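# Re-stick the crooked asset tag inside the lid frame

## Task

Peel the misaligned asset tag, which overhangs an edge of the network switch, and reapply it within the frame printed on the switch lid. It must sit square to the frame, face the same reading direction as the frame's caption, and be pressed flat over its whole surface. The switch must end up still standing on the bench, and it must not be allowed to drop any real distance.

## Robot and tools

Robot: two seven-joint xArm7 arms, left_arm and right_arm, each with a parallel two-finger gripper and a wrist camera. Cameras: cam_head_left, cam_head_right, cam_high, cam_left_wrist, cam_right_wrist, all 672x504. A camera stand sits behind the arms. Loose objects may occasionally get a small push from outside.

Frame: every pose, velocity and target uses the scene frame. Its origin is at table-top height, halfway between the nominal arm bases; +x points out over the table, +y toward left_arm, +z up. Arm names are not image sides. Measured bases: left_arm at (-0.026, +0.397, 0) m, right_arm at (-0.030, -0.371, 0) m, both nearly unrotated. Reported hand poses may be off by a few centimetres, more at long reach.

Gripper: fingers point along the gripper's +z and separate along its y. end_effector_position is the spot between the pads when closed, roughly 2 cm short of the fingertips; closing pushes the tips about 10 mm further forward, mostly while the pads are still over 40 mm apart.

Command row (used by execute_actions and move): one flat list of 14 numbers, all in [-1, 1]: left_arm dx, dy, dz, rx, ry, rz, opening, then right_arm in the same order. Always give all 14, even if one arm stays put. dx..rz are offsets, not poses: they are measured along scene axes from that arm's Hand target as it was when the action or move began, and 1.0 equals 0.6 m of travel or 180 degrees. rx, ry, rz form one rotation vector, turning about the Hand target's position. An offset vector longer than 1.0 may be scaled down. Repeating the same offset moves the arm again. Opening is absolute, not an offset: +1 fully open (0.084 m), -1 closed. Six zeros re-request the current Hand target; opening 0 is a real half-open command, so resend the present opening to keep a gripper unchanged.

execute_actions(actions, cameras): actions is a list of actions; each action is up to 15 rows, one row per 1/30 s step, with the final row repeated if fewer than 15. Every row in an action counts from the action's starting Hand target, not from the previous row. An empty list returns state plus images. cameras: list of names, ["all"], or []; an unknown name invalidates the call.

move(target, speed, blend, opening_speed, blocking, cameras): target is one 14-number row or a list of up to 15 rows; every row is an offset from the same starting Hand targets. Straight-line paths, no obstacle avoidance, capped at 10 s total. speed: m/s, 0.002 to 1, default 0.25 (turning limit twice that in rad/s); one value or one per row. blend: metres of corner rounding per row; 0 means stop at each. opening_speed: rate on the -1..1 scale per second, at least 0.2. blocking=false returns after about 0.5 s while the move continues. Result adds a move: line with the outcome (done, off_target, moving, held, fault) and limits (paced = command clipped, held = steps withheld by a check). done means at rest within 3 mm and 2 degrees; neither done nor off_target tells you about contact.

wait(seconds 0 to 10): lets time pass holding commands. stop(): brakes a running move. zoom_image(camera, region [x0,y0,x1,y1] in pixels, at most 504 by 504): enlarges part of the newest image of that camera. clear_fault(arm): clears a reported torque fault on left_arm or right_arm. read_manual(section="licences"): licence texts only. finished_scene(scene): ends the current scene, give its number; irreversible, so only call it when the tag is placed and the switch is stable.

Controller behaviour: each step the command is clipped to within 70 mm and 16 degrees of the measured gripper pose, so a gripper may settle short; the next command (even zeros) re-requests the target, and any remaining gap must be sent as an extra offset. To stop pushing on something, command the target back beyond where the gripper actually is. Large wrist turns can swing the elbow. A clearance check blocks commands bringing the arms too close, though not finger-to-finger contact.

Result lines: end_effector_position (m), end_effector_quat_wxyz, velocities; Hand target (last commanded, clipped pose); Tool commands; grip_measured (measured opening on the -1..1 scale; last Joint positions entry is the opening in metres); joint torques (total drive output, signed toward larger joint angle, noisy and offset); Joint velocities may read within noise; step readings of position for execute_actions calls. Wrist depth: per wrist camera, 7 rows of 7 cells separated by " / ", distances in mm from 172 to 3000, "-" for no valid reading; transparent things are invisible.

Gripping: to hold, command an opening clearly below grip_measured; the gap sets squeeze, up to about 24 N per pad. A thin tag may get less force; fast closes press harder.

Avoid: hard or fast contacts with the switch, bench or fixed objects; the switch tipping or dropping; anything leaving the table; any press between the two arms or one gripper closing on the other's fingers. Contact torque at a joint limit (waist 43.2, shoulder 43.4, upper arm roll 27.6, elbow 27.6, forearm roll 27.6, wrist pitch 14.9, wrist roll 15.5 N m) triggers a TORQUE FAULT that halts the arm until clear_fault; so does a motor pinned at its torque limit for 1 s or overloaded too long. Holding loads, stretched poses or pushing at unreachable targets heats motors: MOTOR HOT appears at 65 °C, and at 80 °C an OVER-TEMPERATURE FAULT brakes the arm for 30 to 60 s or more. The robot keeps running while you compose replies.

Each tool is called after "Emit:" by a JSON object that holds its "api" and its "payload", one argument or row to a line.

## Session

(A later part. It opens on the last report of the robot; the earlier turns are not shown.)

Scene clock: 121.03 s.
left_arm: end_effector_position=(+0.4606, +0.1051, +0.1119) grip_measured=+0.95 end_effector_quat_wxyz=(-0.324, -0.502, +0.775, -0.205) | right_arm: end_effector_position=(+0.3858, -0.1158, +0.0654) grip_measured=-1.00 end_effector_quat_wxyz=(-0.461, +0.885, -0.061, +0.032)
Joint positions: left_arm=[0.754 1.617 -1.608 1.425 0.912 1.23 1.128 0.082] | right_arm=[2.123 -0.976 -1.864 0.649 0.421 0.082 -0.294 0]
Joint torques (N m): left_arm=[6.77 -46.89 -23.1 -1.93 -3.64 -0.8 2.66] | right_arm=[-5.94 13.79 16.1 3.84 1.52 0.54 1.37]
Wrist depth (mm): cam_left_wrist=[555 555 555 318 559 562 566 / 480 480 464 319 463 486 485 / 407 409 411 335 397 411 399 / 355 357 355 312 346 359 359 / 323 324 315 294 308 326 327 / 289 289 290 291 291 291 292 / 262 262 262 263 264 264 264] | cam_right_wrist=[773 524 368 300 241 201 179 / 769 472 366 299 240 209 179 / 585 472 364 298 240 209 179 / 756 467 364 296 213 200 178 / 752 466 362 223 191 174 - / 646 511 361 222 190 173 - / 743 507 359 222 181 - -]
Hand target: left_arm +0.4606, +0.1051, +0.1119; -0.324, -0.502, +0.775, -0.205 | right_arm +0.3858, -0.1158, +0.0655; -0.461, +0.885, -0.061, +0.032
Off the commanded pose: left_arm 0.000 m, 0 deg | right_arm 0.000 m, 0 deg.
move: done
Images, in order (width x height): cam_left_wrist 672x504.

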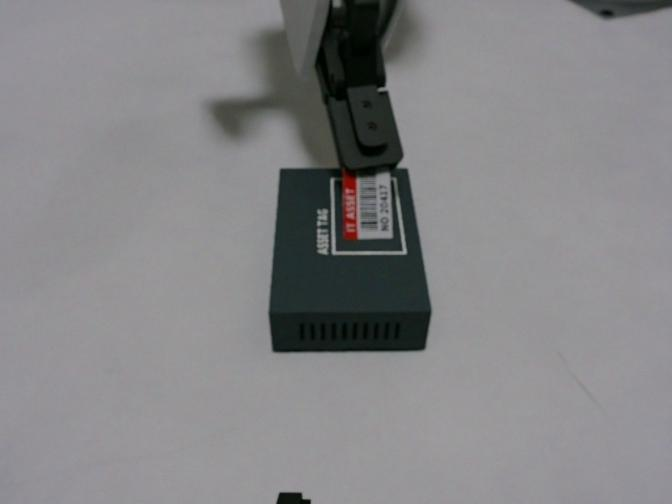

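Emit:
{"api": "move", "payload": {
  "target": [0,0,0,0,0,0,0.95,0,0,0.0167,0,0,0,-1],
  "speed": 0.02,
  "cameras": ["cam_left_wrist"]
}}

Emit:
{"api": "zoom_image", "payload": {
  "camera": "cam_left_wrist",
  "region": [260, 150, 440, 330]
}}

Scene clock: 122.33 s.
left_arm: end_effector_position=(+0.4606, +0.1051, +0.1119) grip_measured=+0.95 end_effector_quat_wxyz=(-0.324, -0.502, +0.775, -0.205) | right_arm: end_effector_position=(+0.3858, -0.1158, +0.0754) grip_measured=-1.00 end_effector_quat_wxyz=(-0.461, +0.885, -0.061, +0.032) end_effector_velocity=(+0.001, -0.001, +0.001) end_effector_angular_velocity=(-0.003, -0.002, -0.001)
Joint positions: left_arm=[0.754 1.617 -1.608 1.425 0.912 1.23 1.128 0.082] | right_arm=[2.105 -0.952 -1.836 0.643 0.429 0.099 -0.276 0]
Joint velocities: left_arm=[within noise] | right_arm=[-0.002 0.005 0.002 0 0.001 0.001 0.001 0]
Joint torques (N m): left_arm=[6.99 -46.51 -22.69 -1.91 -3.38 -0.79 2.63] | right_arm=[-5.53 13.95 16.84 4.92 1.61 0.42 1.27]
Wrist depth (mm): cam_left_wrist=[554 555 555 310 558 561 565 / 481 479 482 313 464 486 486 / 408 410 409 335 398 412 400 / 356 356 357 313 347 358 359 / 324 324 316 307 316 327 327 / 289 289 290 291 291 291 292 / 262 262 263 263 263 263 264] | cam_right_wrist=[719 507 391 318 256 215 191 / 821 503 390 318 256 222 190 / 621 499 389 317 255 222 190 / 804 499 387 316 255 213 189 / 694 496 385 315 206 180 - / 611 493 385 315 205 179 - / 785 493 384 314 215 179 -]
Hand target: left_arm +0.4606, +0.1051, +0.1119; -0.324, -0.502, +0.775, -0.205 | right_arm +0.3858, -0.1158, +0.0755; -0.461, +0.885, -0.061, +0.032
Off the commanded pose: left_arm 0.000 m, 0 deg | right_arm 0.000 m, 0 deg.
move: done
Images, in order (width x height): cam_left_wrist 672x504.

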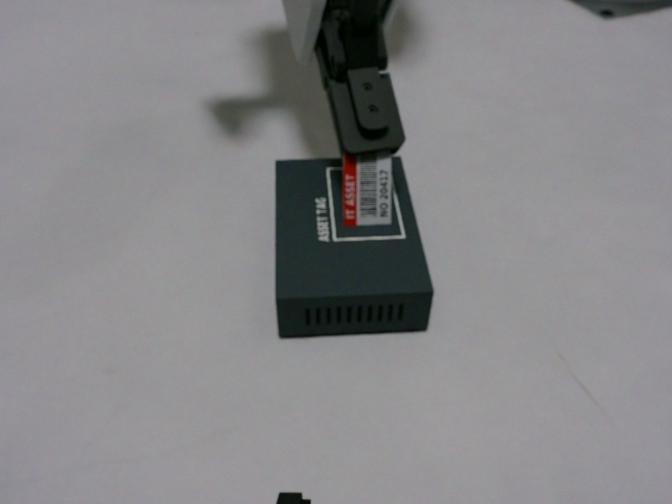

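Scaled by 2.800 from the camera's 672x504 image, which has a finer 960x720 frame.

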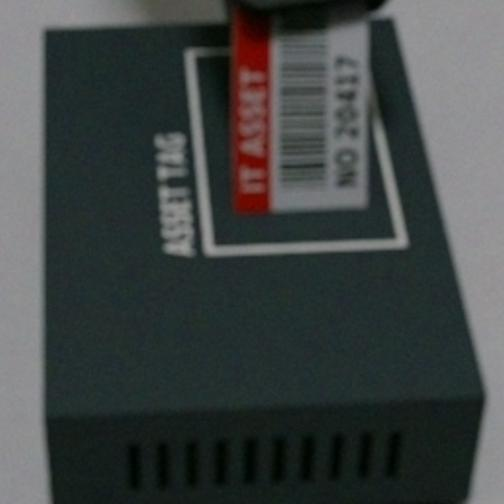

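Emit:
{"api": "move", "payload": {
  "target": [
    [0,0,0,0,0,0,0.95,0,0,-0.015,0,0,0,-1],
    [-0.0488,-0.2358,-0.0758,0,0,0,1,0,0,-0.015,0,0,0,-1]
  ],
  "speed": [0.03,0.15],
  "cameras": ["cam_left_wrist"]
}}

Scene clock: 125.83 s.
left_arm: end_effector_position=(+0.4313, -0.0364, +0.0664) grip_measured=+1.00 end_effector_quat_wxyz=(-0.324, -0.502, +0.775, -0.205) | right_arm: end_effector_position=(+0.3858, -0.1158, +0.0665) grip_measured=-1.00 end_effector_quat_wxyz=(-0.461, +0.885, -0.061, +0.032)
Joint positions: left_arm=[0.432 1.659 -1.521 1.533 1.018 1.023 0.999 0.084] | right_arm=[2.121 -0.974 -1.861 0.648 0.422 0.084 -0.292 0]
Joint torques (N m): left_arm=[-7.06 -31.41 -16.98 0.66 2.06 -3.51 -1.75] | right_arm=[5.67 6.24 11.29 9.18 -4.53 -1.48 -1.43]
Wrist depth (mm): cam_left_wrist=[450 452 452 199 178 436 458 / 375 391 376 219 182 378 397 / 333 333 335 335 186 313 337 / 290 290 291 292 188 192 293 / 264 264 265 225 198 213 267 / 236 236 237 201 191 192 238 / 214 214 214 182 182 182 215] | cam_right_wrist=[783 478 370 302 242 203 180 / 198 192 370 301 242 211 180 / 186 187 187 283 241 210 180 / 188 234 366 299 230 201 179 / 193 236 365 298 192 175 179 / 199 426 364 298 192 175 - / 222 209 219 213 177 - -]
Hand target: left_arm +0.4313, -0.0364, +0.0664; -0.324, -0.502, +0.775, -0.205 | right_arm +0.3858, -0.1158, +0.0665; -0.461, +0.885, -0.061, +0.032
Off the commanded pose: left_arm 0.000 m, 0 deg | right_arm 0.000 m, 0 deg.
move: done
Images, in order (width x height): cam_left_wrist 672x504.

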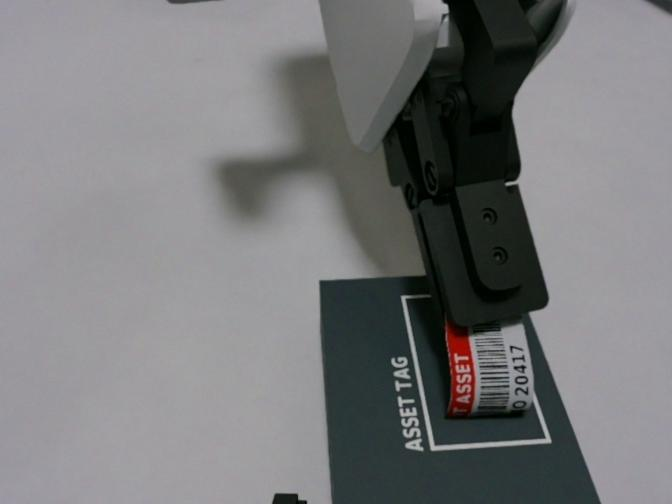

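Emit:
{"api": "move", "payload": {
  "target": [-0.0295,-0.0644,-0.0707,0,0,0,1,0,0,0,0,0,0,-1],
  "speed": 0.05,
  "cameras": ["cam_left_wrist"]
}}

Emit:
{"api": "move", "payload": {
  "target": [0,0,0,0,0,0,-0.5,0,0,0,0,0,0,-1],
  "opening_speed": 0.5,
  "cameras": ["cam_left_wrist"]
}}

Scene clock: 128.47 s.
left_arm: end_effector_position=(+0.4137, -0.0750, +0.0240) grip_measured=+1.00 end_effector_quat_wxyz=(-0.324, -0.502, +0.775, -0.205) | right_arm: end_effector_position=(+0.3858, -0.1158, +0.0665) grip_measured=-1.00 end_effector_quat_wxyz=(-0.461, +0.885, -0.061, +0.032)
Joint positions: left_arm=[0.335 1.711 -1.462 1.577 1.072 0.935 0.983 0.084] | right_arm=[2.121 -0.974 -1.861 0.648 0.422 0.084 -0.292 0]
Joint torques (N m): left_arm=[-6.2 -32.23 -16.75 0.3 2.16 -3.64 -2.89] | right_arm=[5.74 6.28 11.3 9.15 -4.56 -1.52 -1.36]
Wrist depth (mm): cam_left_wrist=[357 357 358 - - - 362 / 310 310 299 - - - 314 / 263 264 264 265 - - 266 / 230 230 230 231 - - 232 / 209 209 210 175 - - 205 / 187 187 187 - - - 189 / 173 174 174 - - - -] | cam_right_wrist=[786 528 371 285 243 203 181 / 773 - 184 268 242 211 180 / 186 182 182 179 230 202 180 / 185 180 177 180 178 180 179 / 188 183 181 229 192 175 179 / 195 188 186 229 192 175 - / 200 194 192 219 177 - -]
Hand target: left_arm +0.4136, -0.0750, +0.0240; -0.324, -0.502, +0.775, -0.205 | right_arm +0.3858, -0.1158, +0.0665; -0.461, +0.885, -0.061, +0.032
Off the commanded pose: left_arm 0.000 m, 0 deg | right_arm 0.000 m, 0 deg.
move: done
Images, in order (width x height): cam_left_wrist 672x504.

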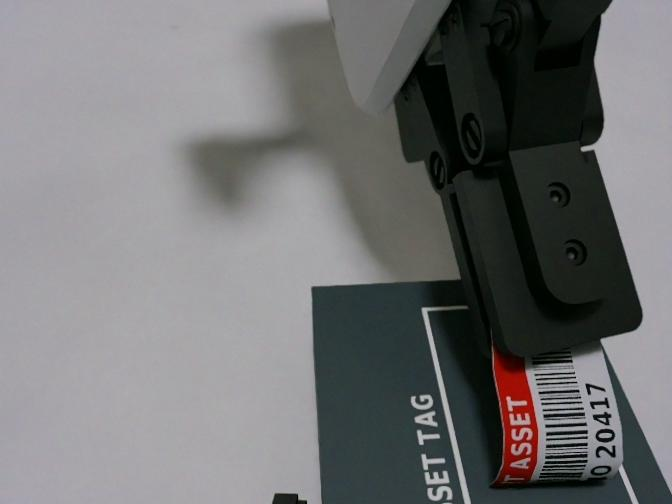

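Scene clock: 131.67 s.
left_arm: end_effector_position=(+0.4136, -0.0750, +0.0240) grip_measured=+0.82 end_effector_quat_wxyz=(-0.324, -0.502, +0.775, -0.205) | right_arm: end_effector_position=(+0.3858, -0.1158, +0.0665) grip_measured=-1.00 end_effector_quat_wxyz=(-0.461, +0.885, -0.061, +0.032)
Joint positions: left_arm=[0.335 1.711 -1.462 1.577 1.072 0.935 0.983 0.077] | right_arm=[2.121 -0.974 -1.861 0.648 0.422 0.084 -0.292 0]
Joint torques (N m): left_arm=[-5.45 -29.73 -17.57 -1.94 2.5 -3.61 -0.48] | right_arm=[5.46 6.16 11.33 8.49 -4.55 -1.32 -1.33]
Wrist depth (mm): cam_left_wrist=[357 357 359 - - - 362 / 309 311 298 - - - 313 / 264 264 265 265 - - 267 / 230 230 231 231 - - 232 / 209 210 210 175 - - 205 / 187 187 188 - - - 189 / 174 174 174 - - - -] | cam_right_wrist=[780 528 370 301 243 203 180 / 776 - 184 268 242 211 180 / 186 181 186 180 230 210 180 / 185 180 177 180 176 193 179 / 188 183 181 229 192 175 - / 195 189 187 229 192 175 - / 200 194 191 216 176 - -]
Hand target: left_arm +0.4136, -0.0750, +0.0240; -0.324, -0.502, +0.775, -0.205 | right_arm +0.3858, -0.1158, +0.0665; -0.461, +0.885, -0.061, +0.032
Off the commanded pose: left_arm 0.000 m, 0 deg | right_arm 0.000 m, 0 deg.
move: done
Images, in order (width x height): cam_left_wrist 672x504.

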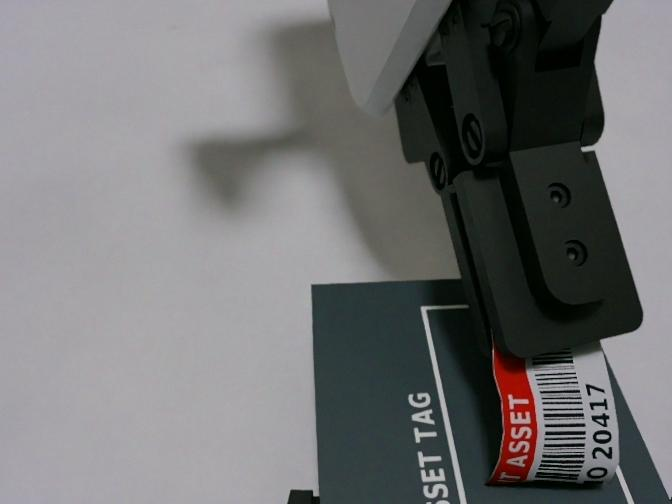

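Emit:
{"api": "move", "payload": {
  "target": [
    [0,0,0,0,0,0,-0.8,0,0,0.03,0,0,0,-1],
    [0,0,0,0,0,0,-0.8,0.004,0.009,0.09,0,0,0,-1],
    [0,0,0,0,0,0,-0.8,-0.02,-0.0436,0.13,0,0,0,-1]
  ],
  "speed": [0.012,0.015,0.08],
  "cameras": ["cam_left_wrist","cam_right_wrist"]
}}

Emit:
{"api": "zoom_image", "payload": {
  "camera": "cam_right_wrist",
  "region": [350, 250, 672, 504]
}}

Scene clock: 138.10 s.
left_arm: end_effector_position=(+0.4136, -0.0750, +0.0240) grip_measured=+0.82 end_effector_quat_wxyz=(-0.324, -0.502, +0.775, -0.205) | right_arm: end_effector_position=(+0.3738, -0.1420, +0.1445) grip_measured=-1.00 end_effector_quat_wxyz=(-0.461, +0.885, -0.061, +0.032)
Joint positions: left_arm=[0.335 1.711 -1.462 1.577 1.072 0.935 0.983 0.077] | right_arm=[1.813 -0.797 -1.575 0.573 0.451 0.28 -0.168 0]
Joint torques (N m): left_arm=[-0.51 -29.8 -19.02 -2.06 1.21 -2.41 2.23] | right_arm=[-5.2 10.42 14.35 7.99 -4.12 0.41 1.39]
Wrist depth (mm): cam_left_wrist=[357 357 358 - 360 360 - / 310 310 298 287 300 288 289 / 264 264 265 265 266 266 267 / 230 230 230 231 232 231 232 / 209 210 210 175 175 176 211 / 187 187 188 - - - 189 / 174 174 174 - - - -] | cam_right_wrist=[1014 715 556 427 365 305 271 / 1008 715 553 453 331 303 270 / 261 264 256 249 247 292 270 / 255 249 254 248 246 262 245 / 306 261 260 253 285 262 233 / 321 699 271 262 272 261 233 / 972 697 543 - 274 268 232]
Hand target: left_arm +0.4136, -0.0750, +0.0240; -0.324, -0.502, +0.775, -0.205 | right_arm +0.3738, -0.1420, +0.1445; -0.461, +0.885, -0.061, +0.032
Off the commanded pose: left_arm 0.000 m, 0 deg | right_arm 0.000 m, 0 deg.
move: done
Images, in order (width x height): cam_left_wrist 672x504, cam_right_wrist 672x504.

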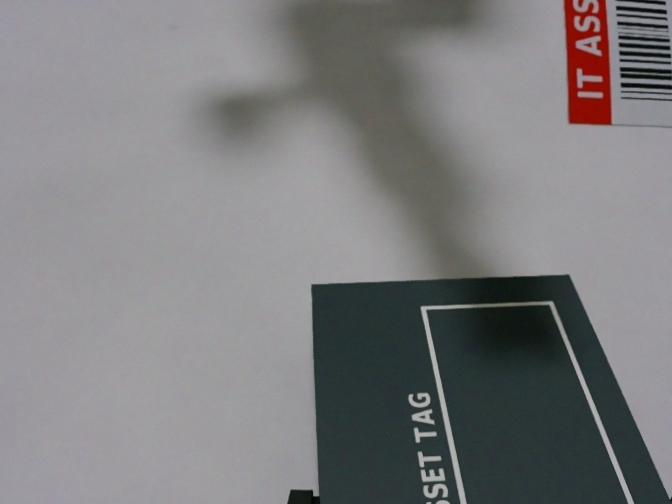

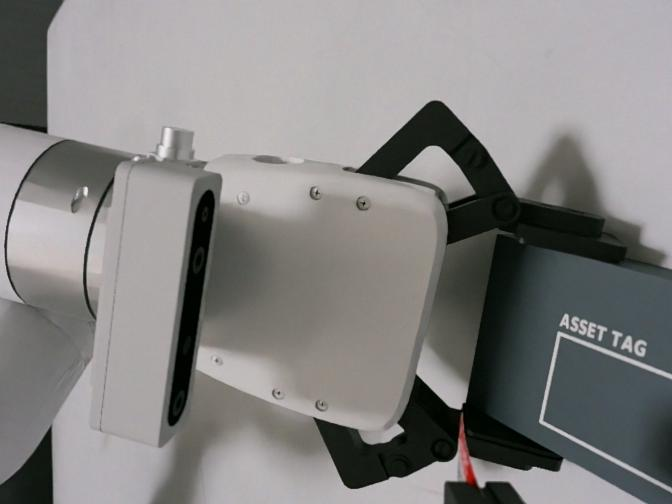

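Scaled by 1.565 from the camera's 672x504 image, which has a finer 960x720 frame.

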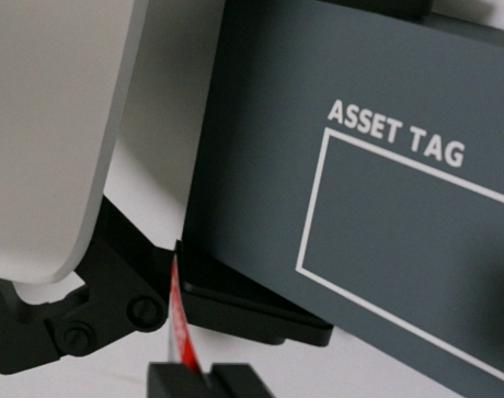

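Emit:
{"api": "move", "payload": {
  "target": [0,0,0,0,0,0,1,0,0,0,0,0,0,-1],
  "opening_speed": 0.8
}}

Emit:
{"api": "move", "payload": {
  "target": [
    [0.0295,0.0643,0.0707,0,0,0,0.95,0,0,0,0,0,0,-1],
    [0.0783,0.3002,0.1465,0,0,0,0.95,0,0,0,0,0,0,-1]
  ],
  "speed": [0.06,0.2],
  "cameras": ["cam_left_wrist"]
}}

Emit:
{"api": "zoom_image", "payload": {
  "camera": "cam_left_wrist",
  "region": [260, 150, 440, 330]
}}

Scene clock: 141.23 s.
left_arm: end_effector_position=(+0.4136, -0.0750, +0.0239) grip_measured=+1.00 end_effector_quat_wxyz=(-0.324, -0.502, +0.775, -0.205) | right_arm: end_effector_position=(+0.3738, -0.1420, +0.1445) grip_measured=-1.00 end_effector_quat_wxyz=(-0.461, +0.885, -0.061, +0.032)
Joint positions: left_arm=[0.335 1.711 -1.462 1.577 1.072 0.935 0.983 0.084] | right_arm=[1.813 -0.797 -1.575 0.573 0.451 0.28 -0.168 0]
Joint torques (N m): left_arm=[1.43 -36.16 -19.91 -1.79 1.31 -1.48 2.14] | right_arm=[-5.41 10.28 14.44 7.99 -4.07 0.46 1.37]
Wrist depth (mm): cam_left_wrist=[356 357 357 - 359 360 - / 309 310 298 286 299 288 289 / 263 263 264 265 265 266 266 / 230 230 230 231 231 231 232 / 209 209 209 175 175 175 211 / 187 187 187 - - - 189 / 173 173 174 - - - -] | cam_right_wrist=[1016 719 555 428 364 304 271 / 1010 715 552 453 331 304 271 / 262 265 257 249 247 292 261 / 255 249 254 248 247 262 246 / 306 260 260 253 285 261 233 / 320 701 271 261 279 261 232 / 969 696 545 284 270 270 232]
Hand target: left_arm +0.4136, -0.0750, +0.0240; -0.324, -0.502, +0.775, -0.205 | right_arm +0.3738, -0.1420, +0.1445; -0.461, +0.885, -0.061, +0.032
Off the commanded pose: left_arm 0.000 m, 0 deg | right_arm 0.000 m, 0 deg.
move: done

Scene clock: 143.90 s.
left_arm: end_effector_position=(+0.4606, +0.1051, +0.1118) grip_measured=+0.95 end_effector_quat_wxyz=(-0.324, -0.502, +0.775, -0.205) | right_arm: end_effector_position=(+0.3738, -0.1420, +0.1445) grip_measured=-1.00 end_effector_quat_wxyz=(-0.461, +0.885, -0.061, +0.032)
Joint positions: left_arm=[0.754 1.614 -1.606 1.425 0.91 1.228 1.13 0.082] | right_arm=[1.813 -0.797 -1.575 0.573 0.451 0.28 -0.168 0]
Joint torques (N m): left_arm=[6.83 -46.97 -22.96 -2.66 -3.55 -0.77 2.8] | right_arm=[-5.35 10.36 14.21 7.99 -4.21 0.31 1.33]
Wrist depth (mm): cam_left_wrist=[554 553 555 288 560 560 562 / 480 479 481 483 484 485 487 / 408 408 410 359 397 412 399 / 355 356 356 313 346 359 360 / 323 324 316 307 316 326 327 / 289 290 290 290 291 292 292 / 262 262 263 263 263 264 264] | cam_right_wrist=[1010 717 558 426 363 305 271 / 885 712 555 426 363 304 270 / 345 371 513 426 362 303 270 / 352 707 551 423 362 273 256 / 367 642 545 423 361 262 233 / 985 703 544 422 360 261 233 / 1139 698 542 420 360 301 232]
Hand target: left_arm +0.4606, +0.1051, +0.1119; -0.324, -0.502, +0.775, -0.205 | right_arm +0.3738, -0.1420, +0.1445; -0.461, +0.885, -0.061, +0.032
Off the commanded pose: left_arm 0.000 m, 0 deg | right_arm 0.000 m, 0 deg.
move: done
Images, in order (width x height): cam_left_wrist 672x504.

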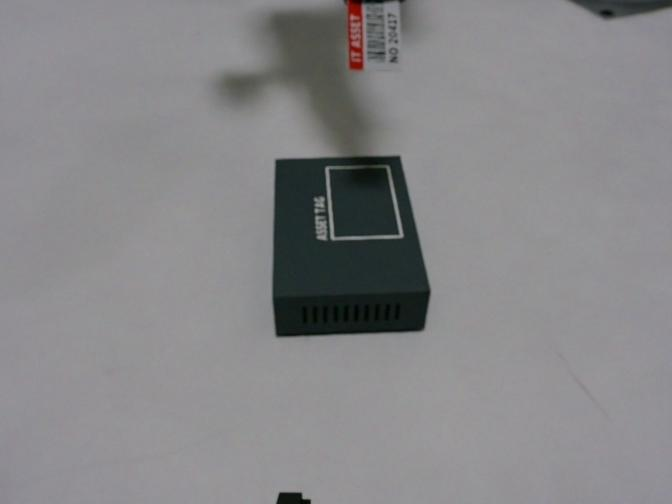

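Scaled by 2.800 from the camera's 672x504 image, which has a finer 960x720 frame.

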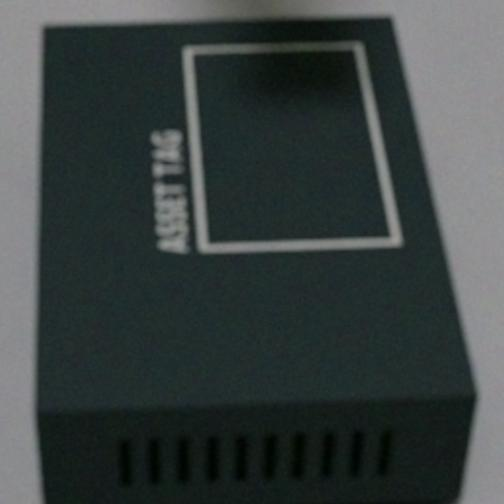

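Emit:
{"api": "move", "payload": {
  "target": [0,0,0,0,0,0,0.95,0.018,0.0323,-0.1242,0,0,0.0083,-1],
  "speed": 0.1,
  "cameras": ["cam_left_wrist"]
}}

Emit:
{"api": "zoom_image", "payload": {
  "camera": "cam_left_wrist",
  "region": [260, 150, 440, 330]
}}

Scene clock: 146.57 s.
left_arm: end_effector_position=(+0.4606, +0.1051, +0.1119) grip_measured=+0.95 end_effector_quat_wxyz=(-0.324, -0.502, +0.775, -0.205) | right_arm: end_effector_position=(+0.3846, -0.1226, +0.0700) grip_measured=-1.00 end_effector_quat_wxyz=(-0.461, +0.886, -0.050, +0.026)
Joint positions: left_arm=[0.754 1.614 -1.606 1.425 0.91 1.228 1.13 0.082] | right_arm=[2.095 -0.948 -1.857 0.653 0.42 0.143 -0.304 0]
Joint torques (N m): left_arm=[7.09 -46.57 -23.1 -2.04 -3.48 -0.51 2.57] | right_arm=[5.57 6 11.08 9.76 -4.43 -1.7 -1.32]
Wrist depth (mm): cam_left_wrist=[555 553 556 318 556 560 562 / 481 479 463 321 465 485 486 / 409 409 411 335 397 412 399 / 356 357 357 312 346 359 359 / 323 324 316 306 315 326 326 / 290 289 290 291 291 292 292 / 262 262 262 263 263 264 264] | cam_right_wrist=[800 492 379 308 248 207 185 / 795 486 377 308 248 216 184 / 677 484 376 307 247 215 184 / 777 482 375 306 213 206 183 / 671 481 372 306 198 180 - / 668 478 372 305 197 180 - / 768 522 369 323 188 172 -]
Hand target: left_arm +0.4606, +0.1051, +0.1119; -0.324, -0.502, +0.775, -0.205 | right_arm +0.3846, -0.1226, +0.0700; -0.461, +0.886, -0.050, +0.026
Off the commanded pose: left_arm 0.000 m, 0 deg | right_arm 0.000 m, 0 deg.
move: done
Images, in order (width x height): cam_left_wrist 672x504.

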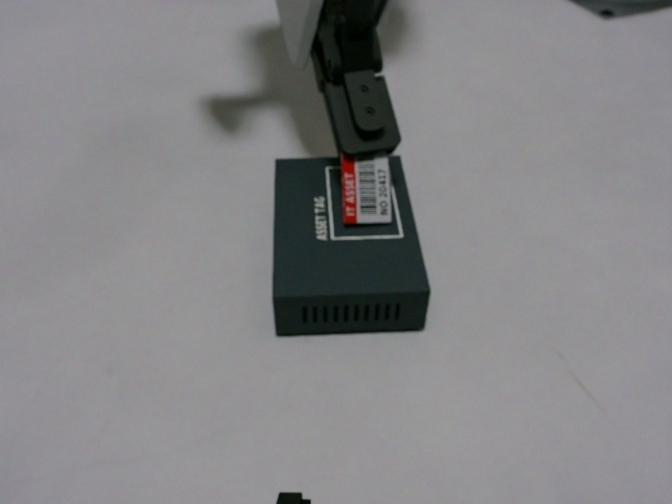

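Scaled by 2.800 from the camera's 672x504 image, which has a finer 960x720 frame.

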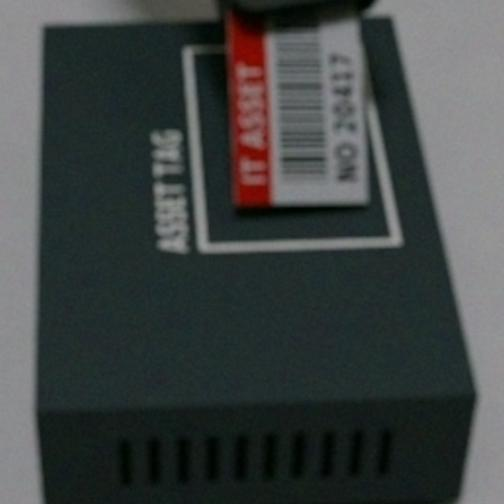

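Emit:
{"api": "move", "payload": {
  "target": [0,0,0,0,0,0,0.95,0,0,-0.0125,0,0,0,-1],
  "speed": 0.03,
  "cameras": ["cam_left_wrist"]
}}

Emit:
{"api": "zoom_image", "payload": {
  "camera": "cam_left_wrist",
  "region": [260, 150, 440, 330]
}}

Scene clock: 150.97 s.
left_arm: end_effector_position=(+0.4606, +0.1051, +0.1119) grip_measured=+0.95 end_effector_quat_wxyz=(-0.324, -0.502, +0.775, -0.205) | right_arm: end_effector_position=(+0.3846, -0.1226, +0.0625) grip_measured=-1.00 end_effector_quat_wxyz=(-0.461, +0.886, -0.050, +0.026)
Joint positions: left_arm=[0.754 1.614 -1.606 1.425 0.91 1.228 1.13 0.082] | right_arm=[2.11 -0.966 -1.877 0.658 0.415 0.13 -0.317 0]
Joint torques (N m): left_arm=[6.74 -46.39 -23.2 -1.83 -3.39 -0.83 2.62] | right_arm=[5.67 6.21 11.19 9.34 -4.33 -1.55 -1.39]
Wrist depth (mm): cam_left_wrist=[554 555 557 328 558 561 564 / 479 481 462 327 465 486 486 / 408 408 410 335 396 413 398 / 356 356 357 313 346 359 359 / 323 324 316 308 316 326 327 / 289 290 290 291 291 291 292 / 261 262 263 263 263 263 264] | cam_right_wrist=[767 517 362 294 236 198 183 / 758 514 360 294 236 205 182 / 749 511 358 293 235 205 182 / 745 510 358 311 207 197 181 / 740 506 356 311 196 - - / 738 502 355 308 186 - - / 732 500 353 - 186 - -]
Hand target: left_arm +0.4606, +0.1051, +0.1119; -0.324, -0.502, +0.775, -0.205 | right_arm +0.3846, -0.1226, +0.0625; -0.461, +0.886, -0.050, +0.026
Off the commanded pose: left_arm 0.000 m, 0 deg | right_arm 0.000 m, 0 deg.
move: done
Images, in order (width x height): cam_left_wrist 672x504.

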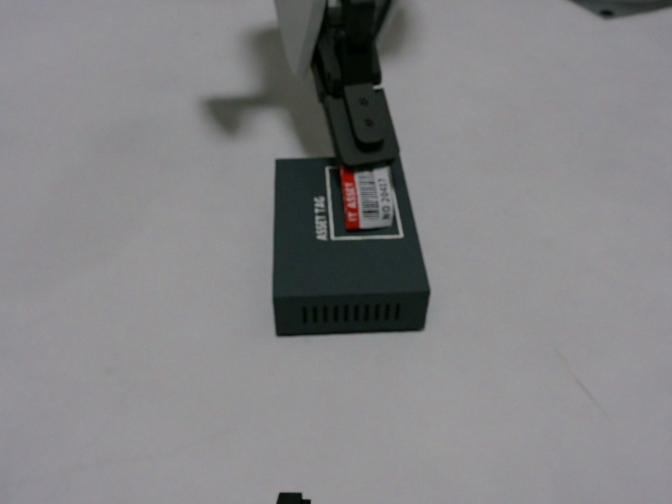

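Scaled by 2.800 from the camera's 672x504 image, which has a finer 960x720 frame.

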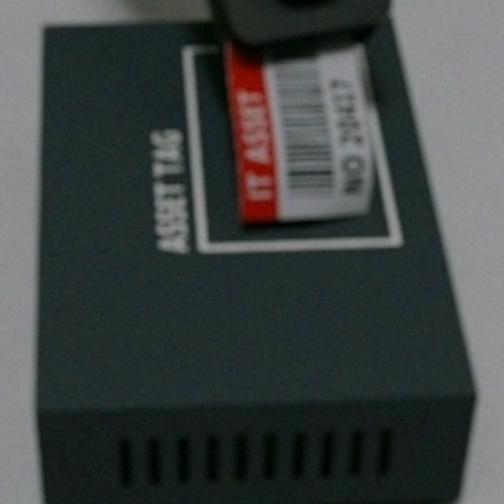

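Emit:
{"api": "move", "payload": {
  "target": [0,0,0,0,0,0,0.95,-0.0018,-0.0038,-0.0205,-0.0552,0.0064,0,-1],
  "speed": 0.015,
  "cameras": ["cam_left_wrist","cam_right_wrist"]
}}

Emit:
{"api": "zoom_image", "payload": {
  "camera": "cam_left_wrist",
  "region": [260, 150, 440, 330]
}}

Scene clock: 158.67 s.
left_arm: end_effector_position=(+0.4606, +0.1051, +0.1119) grip_measured=+0.95 end_effector_quat_wxyz=(-0.324, -0.502, +0.775, -0.205) | right_arm: end_effector_position=(+0.3836, -0.1248, +0.0502) grip_measured=-1.00 end_effector_quat_wxyz=(-0.382, +0.922, -0.052, +0.021)
Joint positions: left_arm=[0.754 1.614 -1.606 1.425 0.91 1.228 1.13 0.082] | right_arm=[2.244 -0.765 -1.937 0.671 0.437 0.136 -0.2 0]
Joint torques (N m): left_arm=[6.71 -46.36 -23.04 -1.34 -3.42 -0.81 2.89] | right_arm=[5.11 13.4 2.5 8.71 2.41 -0.23 1.43]
Wrist depth (mm): cam_left_wrist=[555 556 555 314 557 563 564 / 479 481 463 337 467 485 487 / 408 408 411 340 396 412 400 / 356 356 357 313 347 358 359 / 323 324 316 307 316 326 327 / 289 290 290 290 291 292 292 / 262 262 262 263 263 263 264] | cam_right_wrist=[406 334 270 237 203 178 - / 404 333 269 236 203 183 - / 402 331 269 235 202 183 - / 400 331 282 198 195 182 - / 399 329 281 188 174 - - / 396 329 204 187 174 - - / 397 328 204 195 - - -]
Hand target: left_arm +0.4606, +0.1051, +0.1119; -0.324, -0.502, +0.775, -0.205 | right_arm +0.3836, -0.1249, +0.0502; -0.382, +0.922, -0.052, +0.021
Off the commanded pose: left_arm 0.000 m, 0 deg | right_arm 0.000 m, 0 deg.
move: done
Images, in order (width x height): cam_left_wrist 672x504, cam_right_wrist 672x504.

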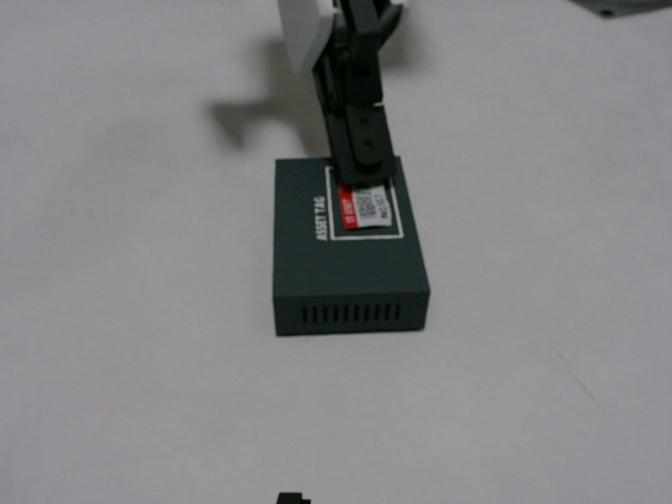

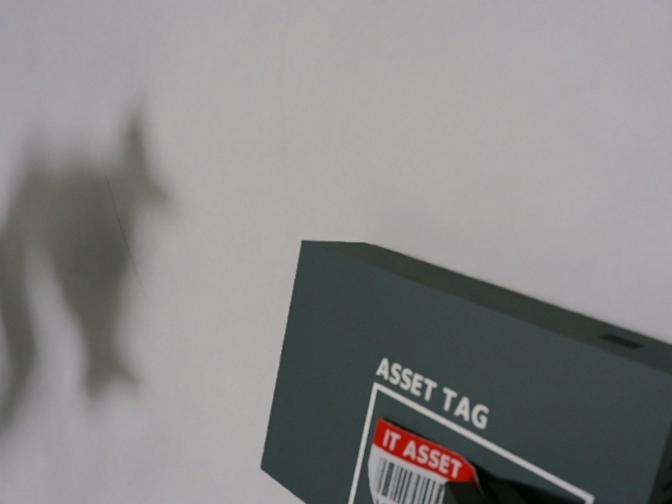

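Scaled by 2.800 from the camera's 672x504 image, which has a finer 960x720 frame.

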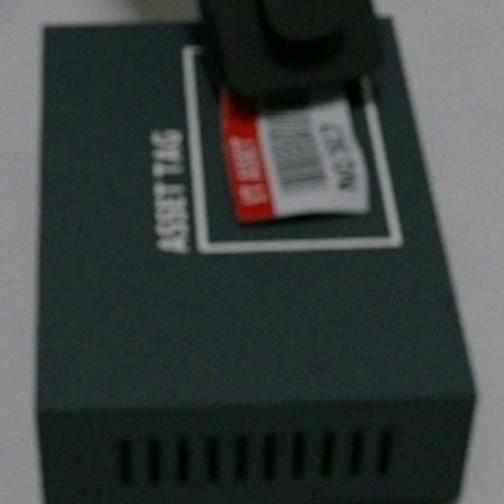

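Emit:
{"api": "move", "payload": {
  "target": [0,0,0,0,0,0,0.95,-0.0035,-0.0076,0.001,0,0,0,-1],
  "speed": 0.015,
  "cameras": ["cam_left_wrist","cam_right_wrist"]
}}

Emit:
{"api": "zoom_image", "payload": {
  "camera": "cam_left_wrist",
  "region": [260, 150, 440, 330]
}}

Scene clock: 160.13 s.
left_arm: end_effector_position=(+0.4606, +0.1051, +0.1119) grip_measured=+0.95 end_effector_quat_wxyz=(-0.324, -0.502, +0.775, -0.205) | right_arm: end_effector_position=(+0.3815, -0.1294, +0.0508) grip_measured=-1.00 end_effector_quat_wxyz=(-0.382, +0.922, -0.052, +0.021)
Joint positions: left_arm=[0.754 1.614 -1.606 1.425 0.91 1.228 1.13 0.082] | right_arm=[2.222 -0.761 -1.928 0.66 0.436 0.141 -0.205 0]
Joint torques (N m): left_arm=[6.65 -46.39 -22.89 -0.95 -3.29 -0.83 2.69] | right_arm=[-7.62 13.96 4.39 -0.63 -3.16 0.61 -1.34]
Wrist depth (mm): cam_left_wrist=[554 553 555 321 558 561 562 / 477 481 481 337 466 486 488 / 409 409 410 343 398 413 400 / 355 356 357 306 346 359 359 / 323 324 316 307 316 327 326 / 289 290 290 290 291 292 292 / 262 262 263 263 264 264 264] | cam_right_wrist=[407 335 272 238 204 179 - / 405 334 272 238 204 184 - / 404 333 271 237 203 184 - / 402 332 258 198 196 183 - / 400 331 196 182 - 178 - / 399 330 197 182 - - - / 397 329 196 189 - - -]
Hand target: left_arm +0.4606, +0.1051, +0.1119; -0.324, -0.502, +0.775, -0.205 | right_arm +0.3815, -0.1294, +0.0508; -0.382, +0.922, -0.052, +0.021
Off the commanded pose: left_arm 0.000 m, 0 deg | right_arm 0.000 m, 0 deg.
move: done
Images, in order (width x height): cam_left_wrist 672x504, cam_right_wrist 672x504.

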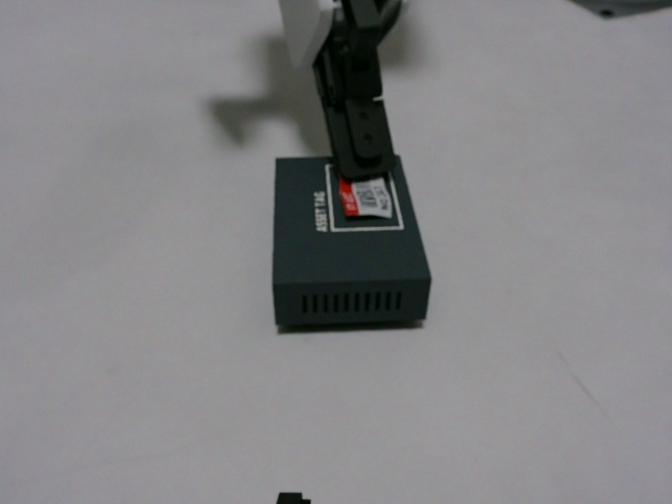

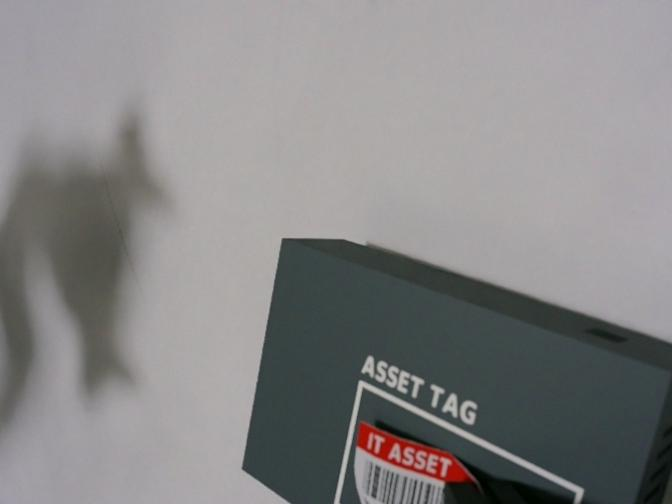

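Scaled by 2.800 from the camera's 672x504 image, which has a finer 960x720 frame.

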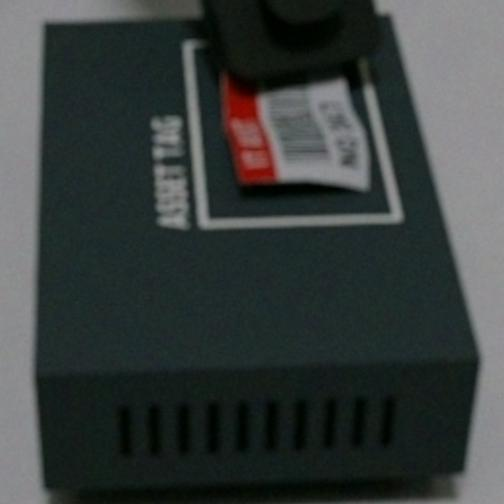

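Emit:
{"api": "zoom_image", "payload": {
  "camera": "cam_left_wrist",
  "region": [320, 150, 420, 250]
}}

Emit:
{"api": "zoom_image", "payload": {
  "camera": "cam_left_wrist",
  "region": [260, 250, 450, 340]
}}

Emit:
{"api": "wait", "payload": {
  "seconds": 0.1,
  "cameras": ["cam_high","cam_head_left","cam_head_right"]
}}

Scaled by 5.040 from the camera's 672x504 image, which has a finer 960x720 frame.

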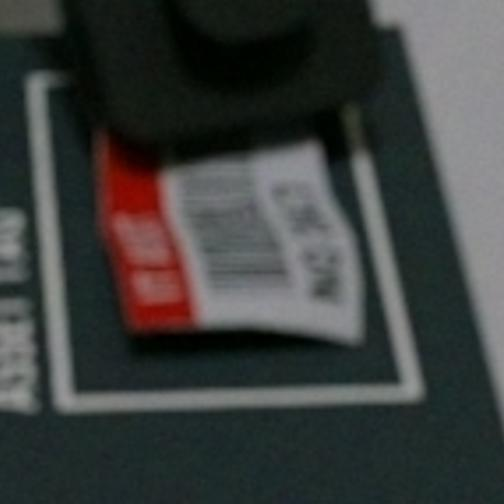

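Scaled by 2.653 from the camera's 672x504 image, which has a finer 960x720 frame.

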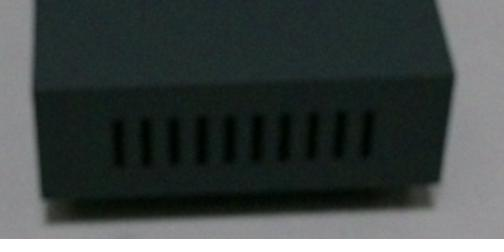

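Scene clock: 161.33 s.
left_arm: end_effector_position=(+0.4606, +0.1051, +0.1119) grip_measured=+0.95 end_effector_quat_wxyz=(-0.324, -0.502, +0.775, -0.205) | right_arm: end_effector_position=(+0.3815, -0.1294, +0.0508) grip_measured=-1.00 end_effector_quat_wxyz=(-0.382, +0.922, -0.052, +0.021)
Joint positions: left_arm=[0.754 1.614 -1.606 1.425 0.91 1.228 1.13 0.082] | right_arm=[2.222 -0.761 -1.928 0.659 0.436 0.141 -0.205 0]
Joint torques (N m): left_arm=[7 -46.7 -23.08 -0.63 -3.18 -0.65 2.67] | right_arm=[-7.38 13.81 3.4 -0.85 -3.1 0.7 -1.28]
Wrist depth (mm): cam_left_wrist=[552 556 556 321 559 560 561 / 478 483 481 337 465 485 488 / 408 409 409 343 397 414 399 / 355 356 356 306 347 358 359 / 323 325 316 307 316 326 327 / 289 290 290 290 291 292 292 / 261 262 262 263 263 264 264] | cam_right_wrist=[407 335 272 238 204 179 - / 406 334 271 237 204 184 - / 404 334 271 237 203 184 - / 402 331 258 198 196 183 - / 400 331 196 182 - 178 - / 400 330 196 182 - - - / 397 330 196 189 - - -]
Hand target: left_arm +0.4606, +0.1051, +0.1119; -0.324, -0.502, +0.775, -0.205 | right_arm +0.3815, -0.1294, +0.0508; -0.382, +0.922, -0.052, +0.021
Tool commands: left_gripper/opening=+0.95 right_gripper/opening=-1.0
Off the commanded pose: left_arm 0.000 m, 0 deg | right_arm 0.000 m, 0 deg.
wait: 0.10 s; at rest from the start
Images, in order (width x height): cam_head_left 672x504, cam_head_right 672x504, cam_high 672x504.

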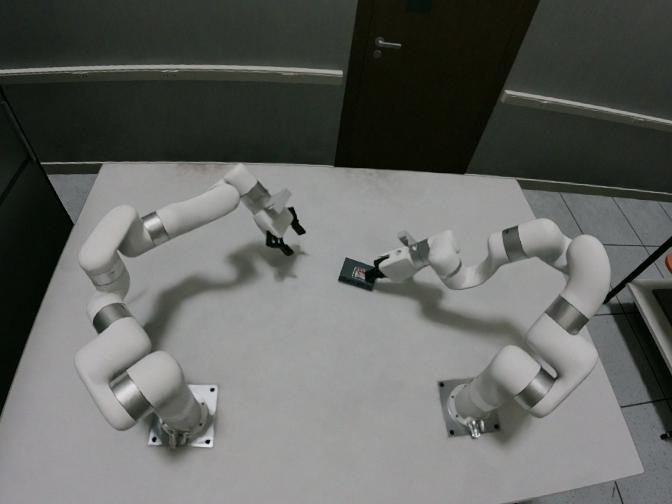

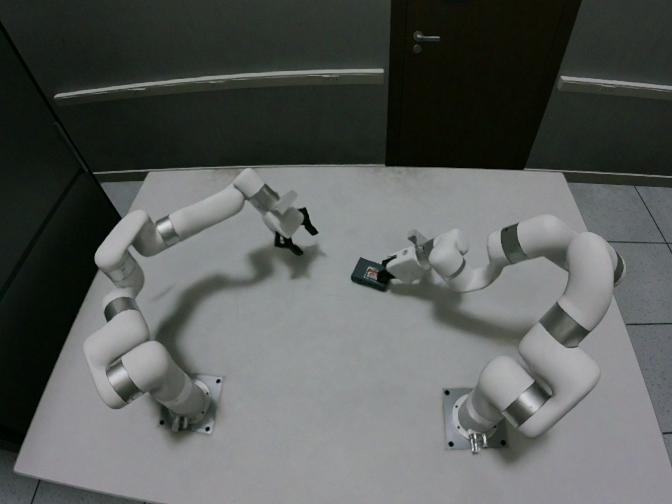

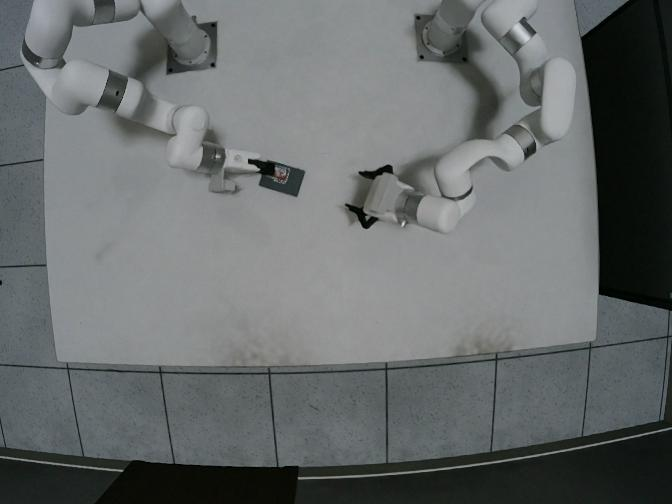

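Emit:
{"api": "move", "payload": {
  "target": [
    [0,0,0,0,0,0,0.95,0,0,0.008,0,0,0,-1],
    [0,0,0,0,0,0,0.95,0,0,0.0095,0,0,0,-0.5]
  ],
  "speed": 0.03,
  "cameras": ["cam_left_wrist"]
}}

Emit:
{"api": "zoom_image", "payload": {
  "camera": "cam_left_wrist",
  "region": [260, 150, 440, 330]
}}

Emit:
{"api": "move", "payload": {
  "target": [0,0,0,0,0,0,0.95,-0.0035,-0.0303,0,0,0,0,-0.5],
  "speed": 0.03,
  "cameras": ["cam_left_wrist","cam_right_wrist"]
}}

Emit:
{"api": "zoom_image", "payload": {
  "camera": "cam_left_wrist",
  "region": [260, 130, 440, 310]
}}

Scene clock: 164.03 s.
left_arm: end_effector_position=(+0.4606, +0.1051, +0.1119) grip_measured=+0.95 end_effector_quat_wxyz=(-0.324, -0.502, +0.775, -0.205) | right_arm: end_effector_position=(+0.3814, -0.1291, +0.0567) grip_measured=-0.54 end_effector_quat_wxyz=(-0.382, +0.922, -0.052, +0.021)
Joint positions: left_arm=[0.754 1.614 -1.606 1.425 0.91 1.228 1.13 0.082] | right_arm=[2.208 -0.745 -1.91 0.657 0.44 0.154 -0.197 0.02]
Joint torques (N m): left_arm=[7.06 -46.36 -22.67 -0.82 -3.42 -0.87 2.52] | right_arm=[-5.83 13.72 -9.99 -0.29 2.55 -1.97 1.25]
Wrist depth (mm): cam_left_wrist=[553 555 555 325 557 561 561 / 479 482 481 320 465 485 489 / 408 409 410 347 396 411 400 / 355 356 356 313 347 359 359 / 324 325 315 314 316 326 327 / 290 290 289 290 291 292 292 / 261 262 262 263 264 263 264] | cam_right_wrist=[426 350 284 248 213 186 175 / 424 349 283 248 213 192 175 / 423 348 282 247 212 191 175 / 421 347 282 228 204 191 175 / 418 345 281 199 184 - - / 416 344 293 199 183 - - / 416 343 293 198 184 - -]
Hand target: left_arm +0.4606, +0.1051, +0.1119; -0.324, -0.502, +0.775, -0.205 | right_arm +0.3815, -0.1294, +0.0565; -0.382, +0.922, -0.052, +0.021
Off the commanded pose: left_arm 0.000 m, 0 deg | right_arm 0.000 m, 0 deg.
move: done
Images, in order (width x height): cam_left_wrist 672x504.

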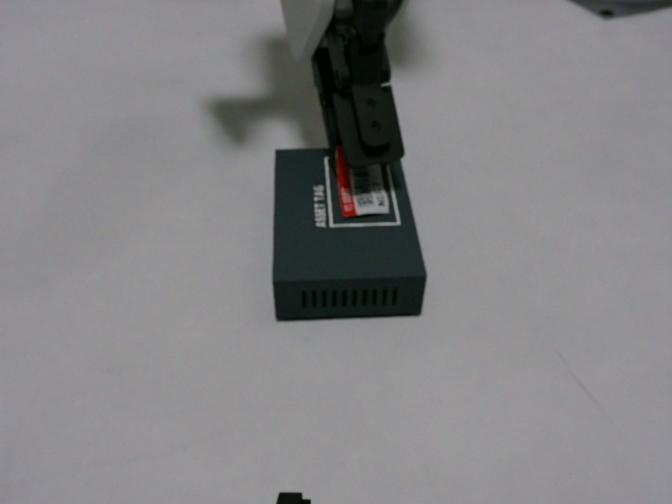

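Scaled by 2.800 from the camera's 672x504 image, which has a finer 960x720 frame.

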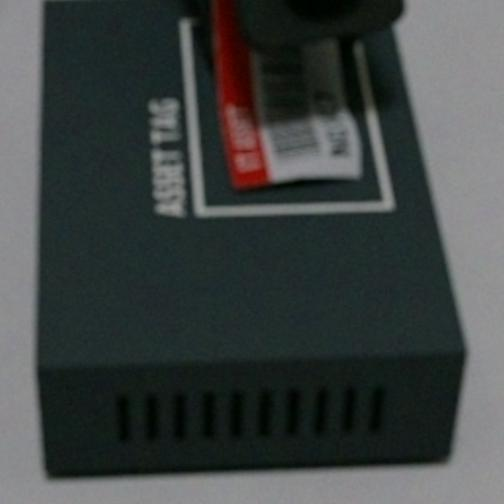

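Scene clock: 164.97 s.
left_arm: end_effector_position=(+0.4606, +0.1051, +0.1119) grip_measured=+0.95 end_effector_quat_wxyz=(-0.324, -0.502, +0.775, -0.205) | right_arm: end_effector_position=(+0.3771, -0.1161, +0.0734) grip_measured=-0.52 end_effector_quat_wxyz=(-0.393, +0.919, -0.029, +0.027)
Joint positions: left_arm=[0.754 1.614 -1.606 1.425 0.91 1.228 1.13 0.082] | right_arm=[2.183 -0.742 -1.852 0.65 0.437 0.166 -0.205 0.021]
Joint torques (N m): left_arm=[6.67 -46.98 -22.73 -0.59 -3.47 -0.96 2.74] | right_arm=[0.04 9.61 14.15 8.36 -1.15 -1.16 0.02]
Wrist depth (mm): cam_left_wrist=[553 556 555 326 560 563 563 / 479 482 482 309 446 488 487 / 408 408 409 346 397 412 399 / 355 356 356 313 347 358 359 / 324 323 324 315 316 326 327 / 289 290 291 291 291 291 292 / 262 263 263 263 263 264 264] | cam_right_wrist=[505 406 324 282 239 209 190 / 499 403 323 280 238 214 189 / 493 399 320 277 237 213 188 / 488 395 318 277 203 206 187 / 483 391 315 275 193 175 - / 476 387 313 284 199 179 - / 471 384 311 283 197 - -]
Hand target: left_arm +0.4606, +0.1051, +0.1119; -0.324, -0.502, +0.775, -0.205 | right_arm +0.3771, -0.1161, +0.0734; -0.393, +0.919, -0.029, +0.027 (not the last commanded pose)
Tool commands: left_gripper/opening=+0.95 right_gripper/opening=-0.5
Off the commanded pose: left_arm 0.000 m, 0 deg | right_arm 0.036 m, 3 deg.
TORQUE FAULT: the external load on joint 3 (upper arm roll) of the right arm reached its load limit, and that arm stopped. The contact can be on any part of that arm beyond that joint, not only on its tool. A torque fault puts only its own arm into a fault stop. That arm's remaining commands of this call were not run. The hold on joint 3 (upper arm roll) of that arm was moved back by the arm itself, up to 3 degrees, as the stop began. That arm is still stopped at the end of this call. While its stop runs, that arm, its gripper or tool too, takes no new command.
CLEAR FAULT: the right arm stays stopped (state 4) until you call clear_fault(arm="right_arm").
End effector pose when the fault began: right_arm: position (+0.3806, -0.1357, +0.0567), quat_wxyz (-0.382, +0.922, -0.052, +0.021)
Joint positions when the fault began: right_arm=[2.183 -0.742 -1.904 0.649 0.437 0.165 -0.205 0.02]
move: fault (right_arm)
Images, in order (width x height): cam_left_wrist 672x504, cam_right_wrist 672x504.

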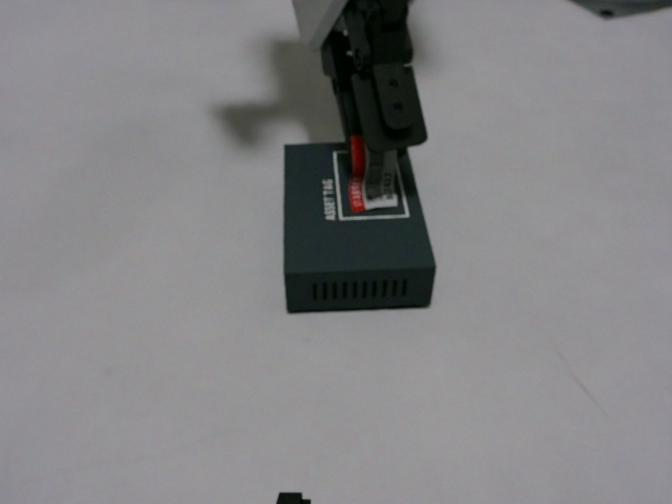

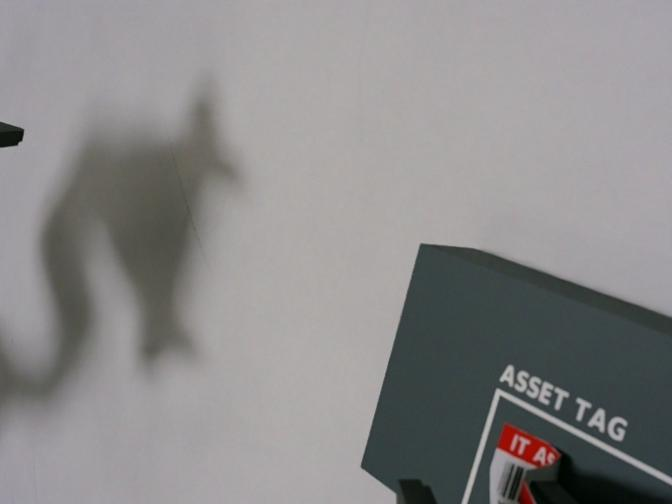

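Scaled by 2.800 from the camera's 672x504 image, which has a finer 960x720 frame.

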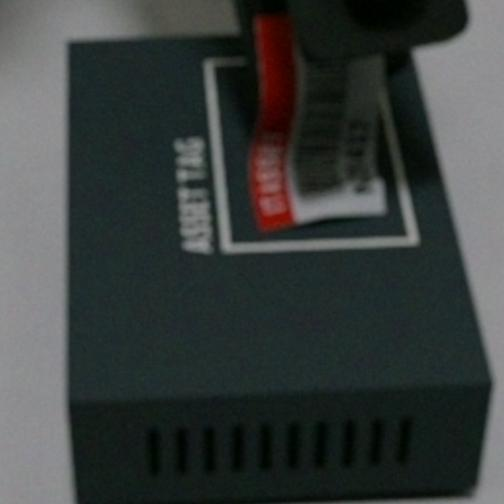

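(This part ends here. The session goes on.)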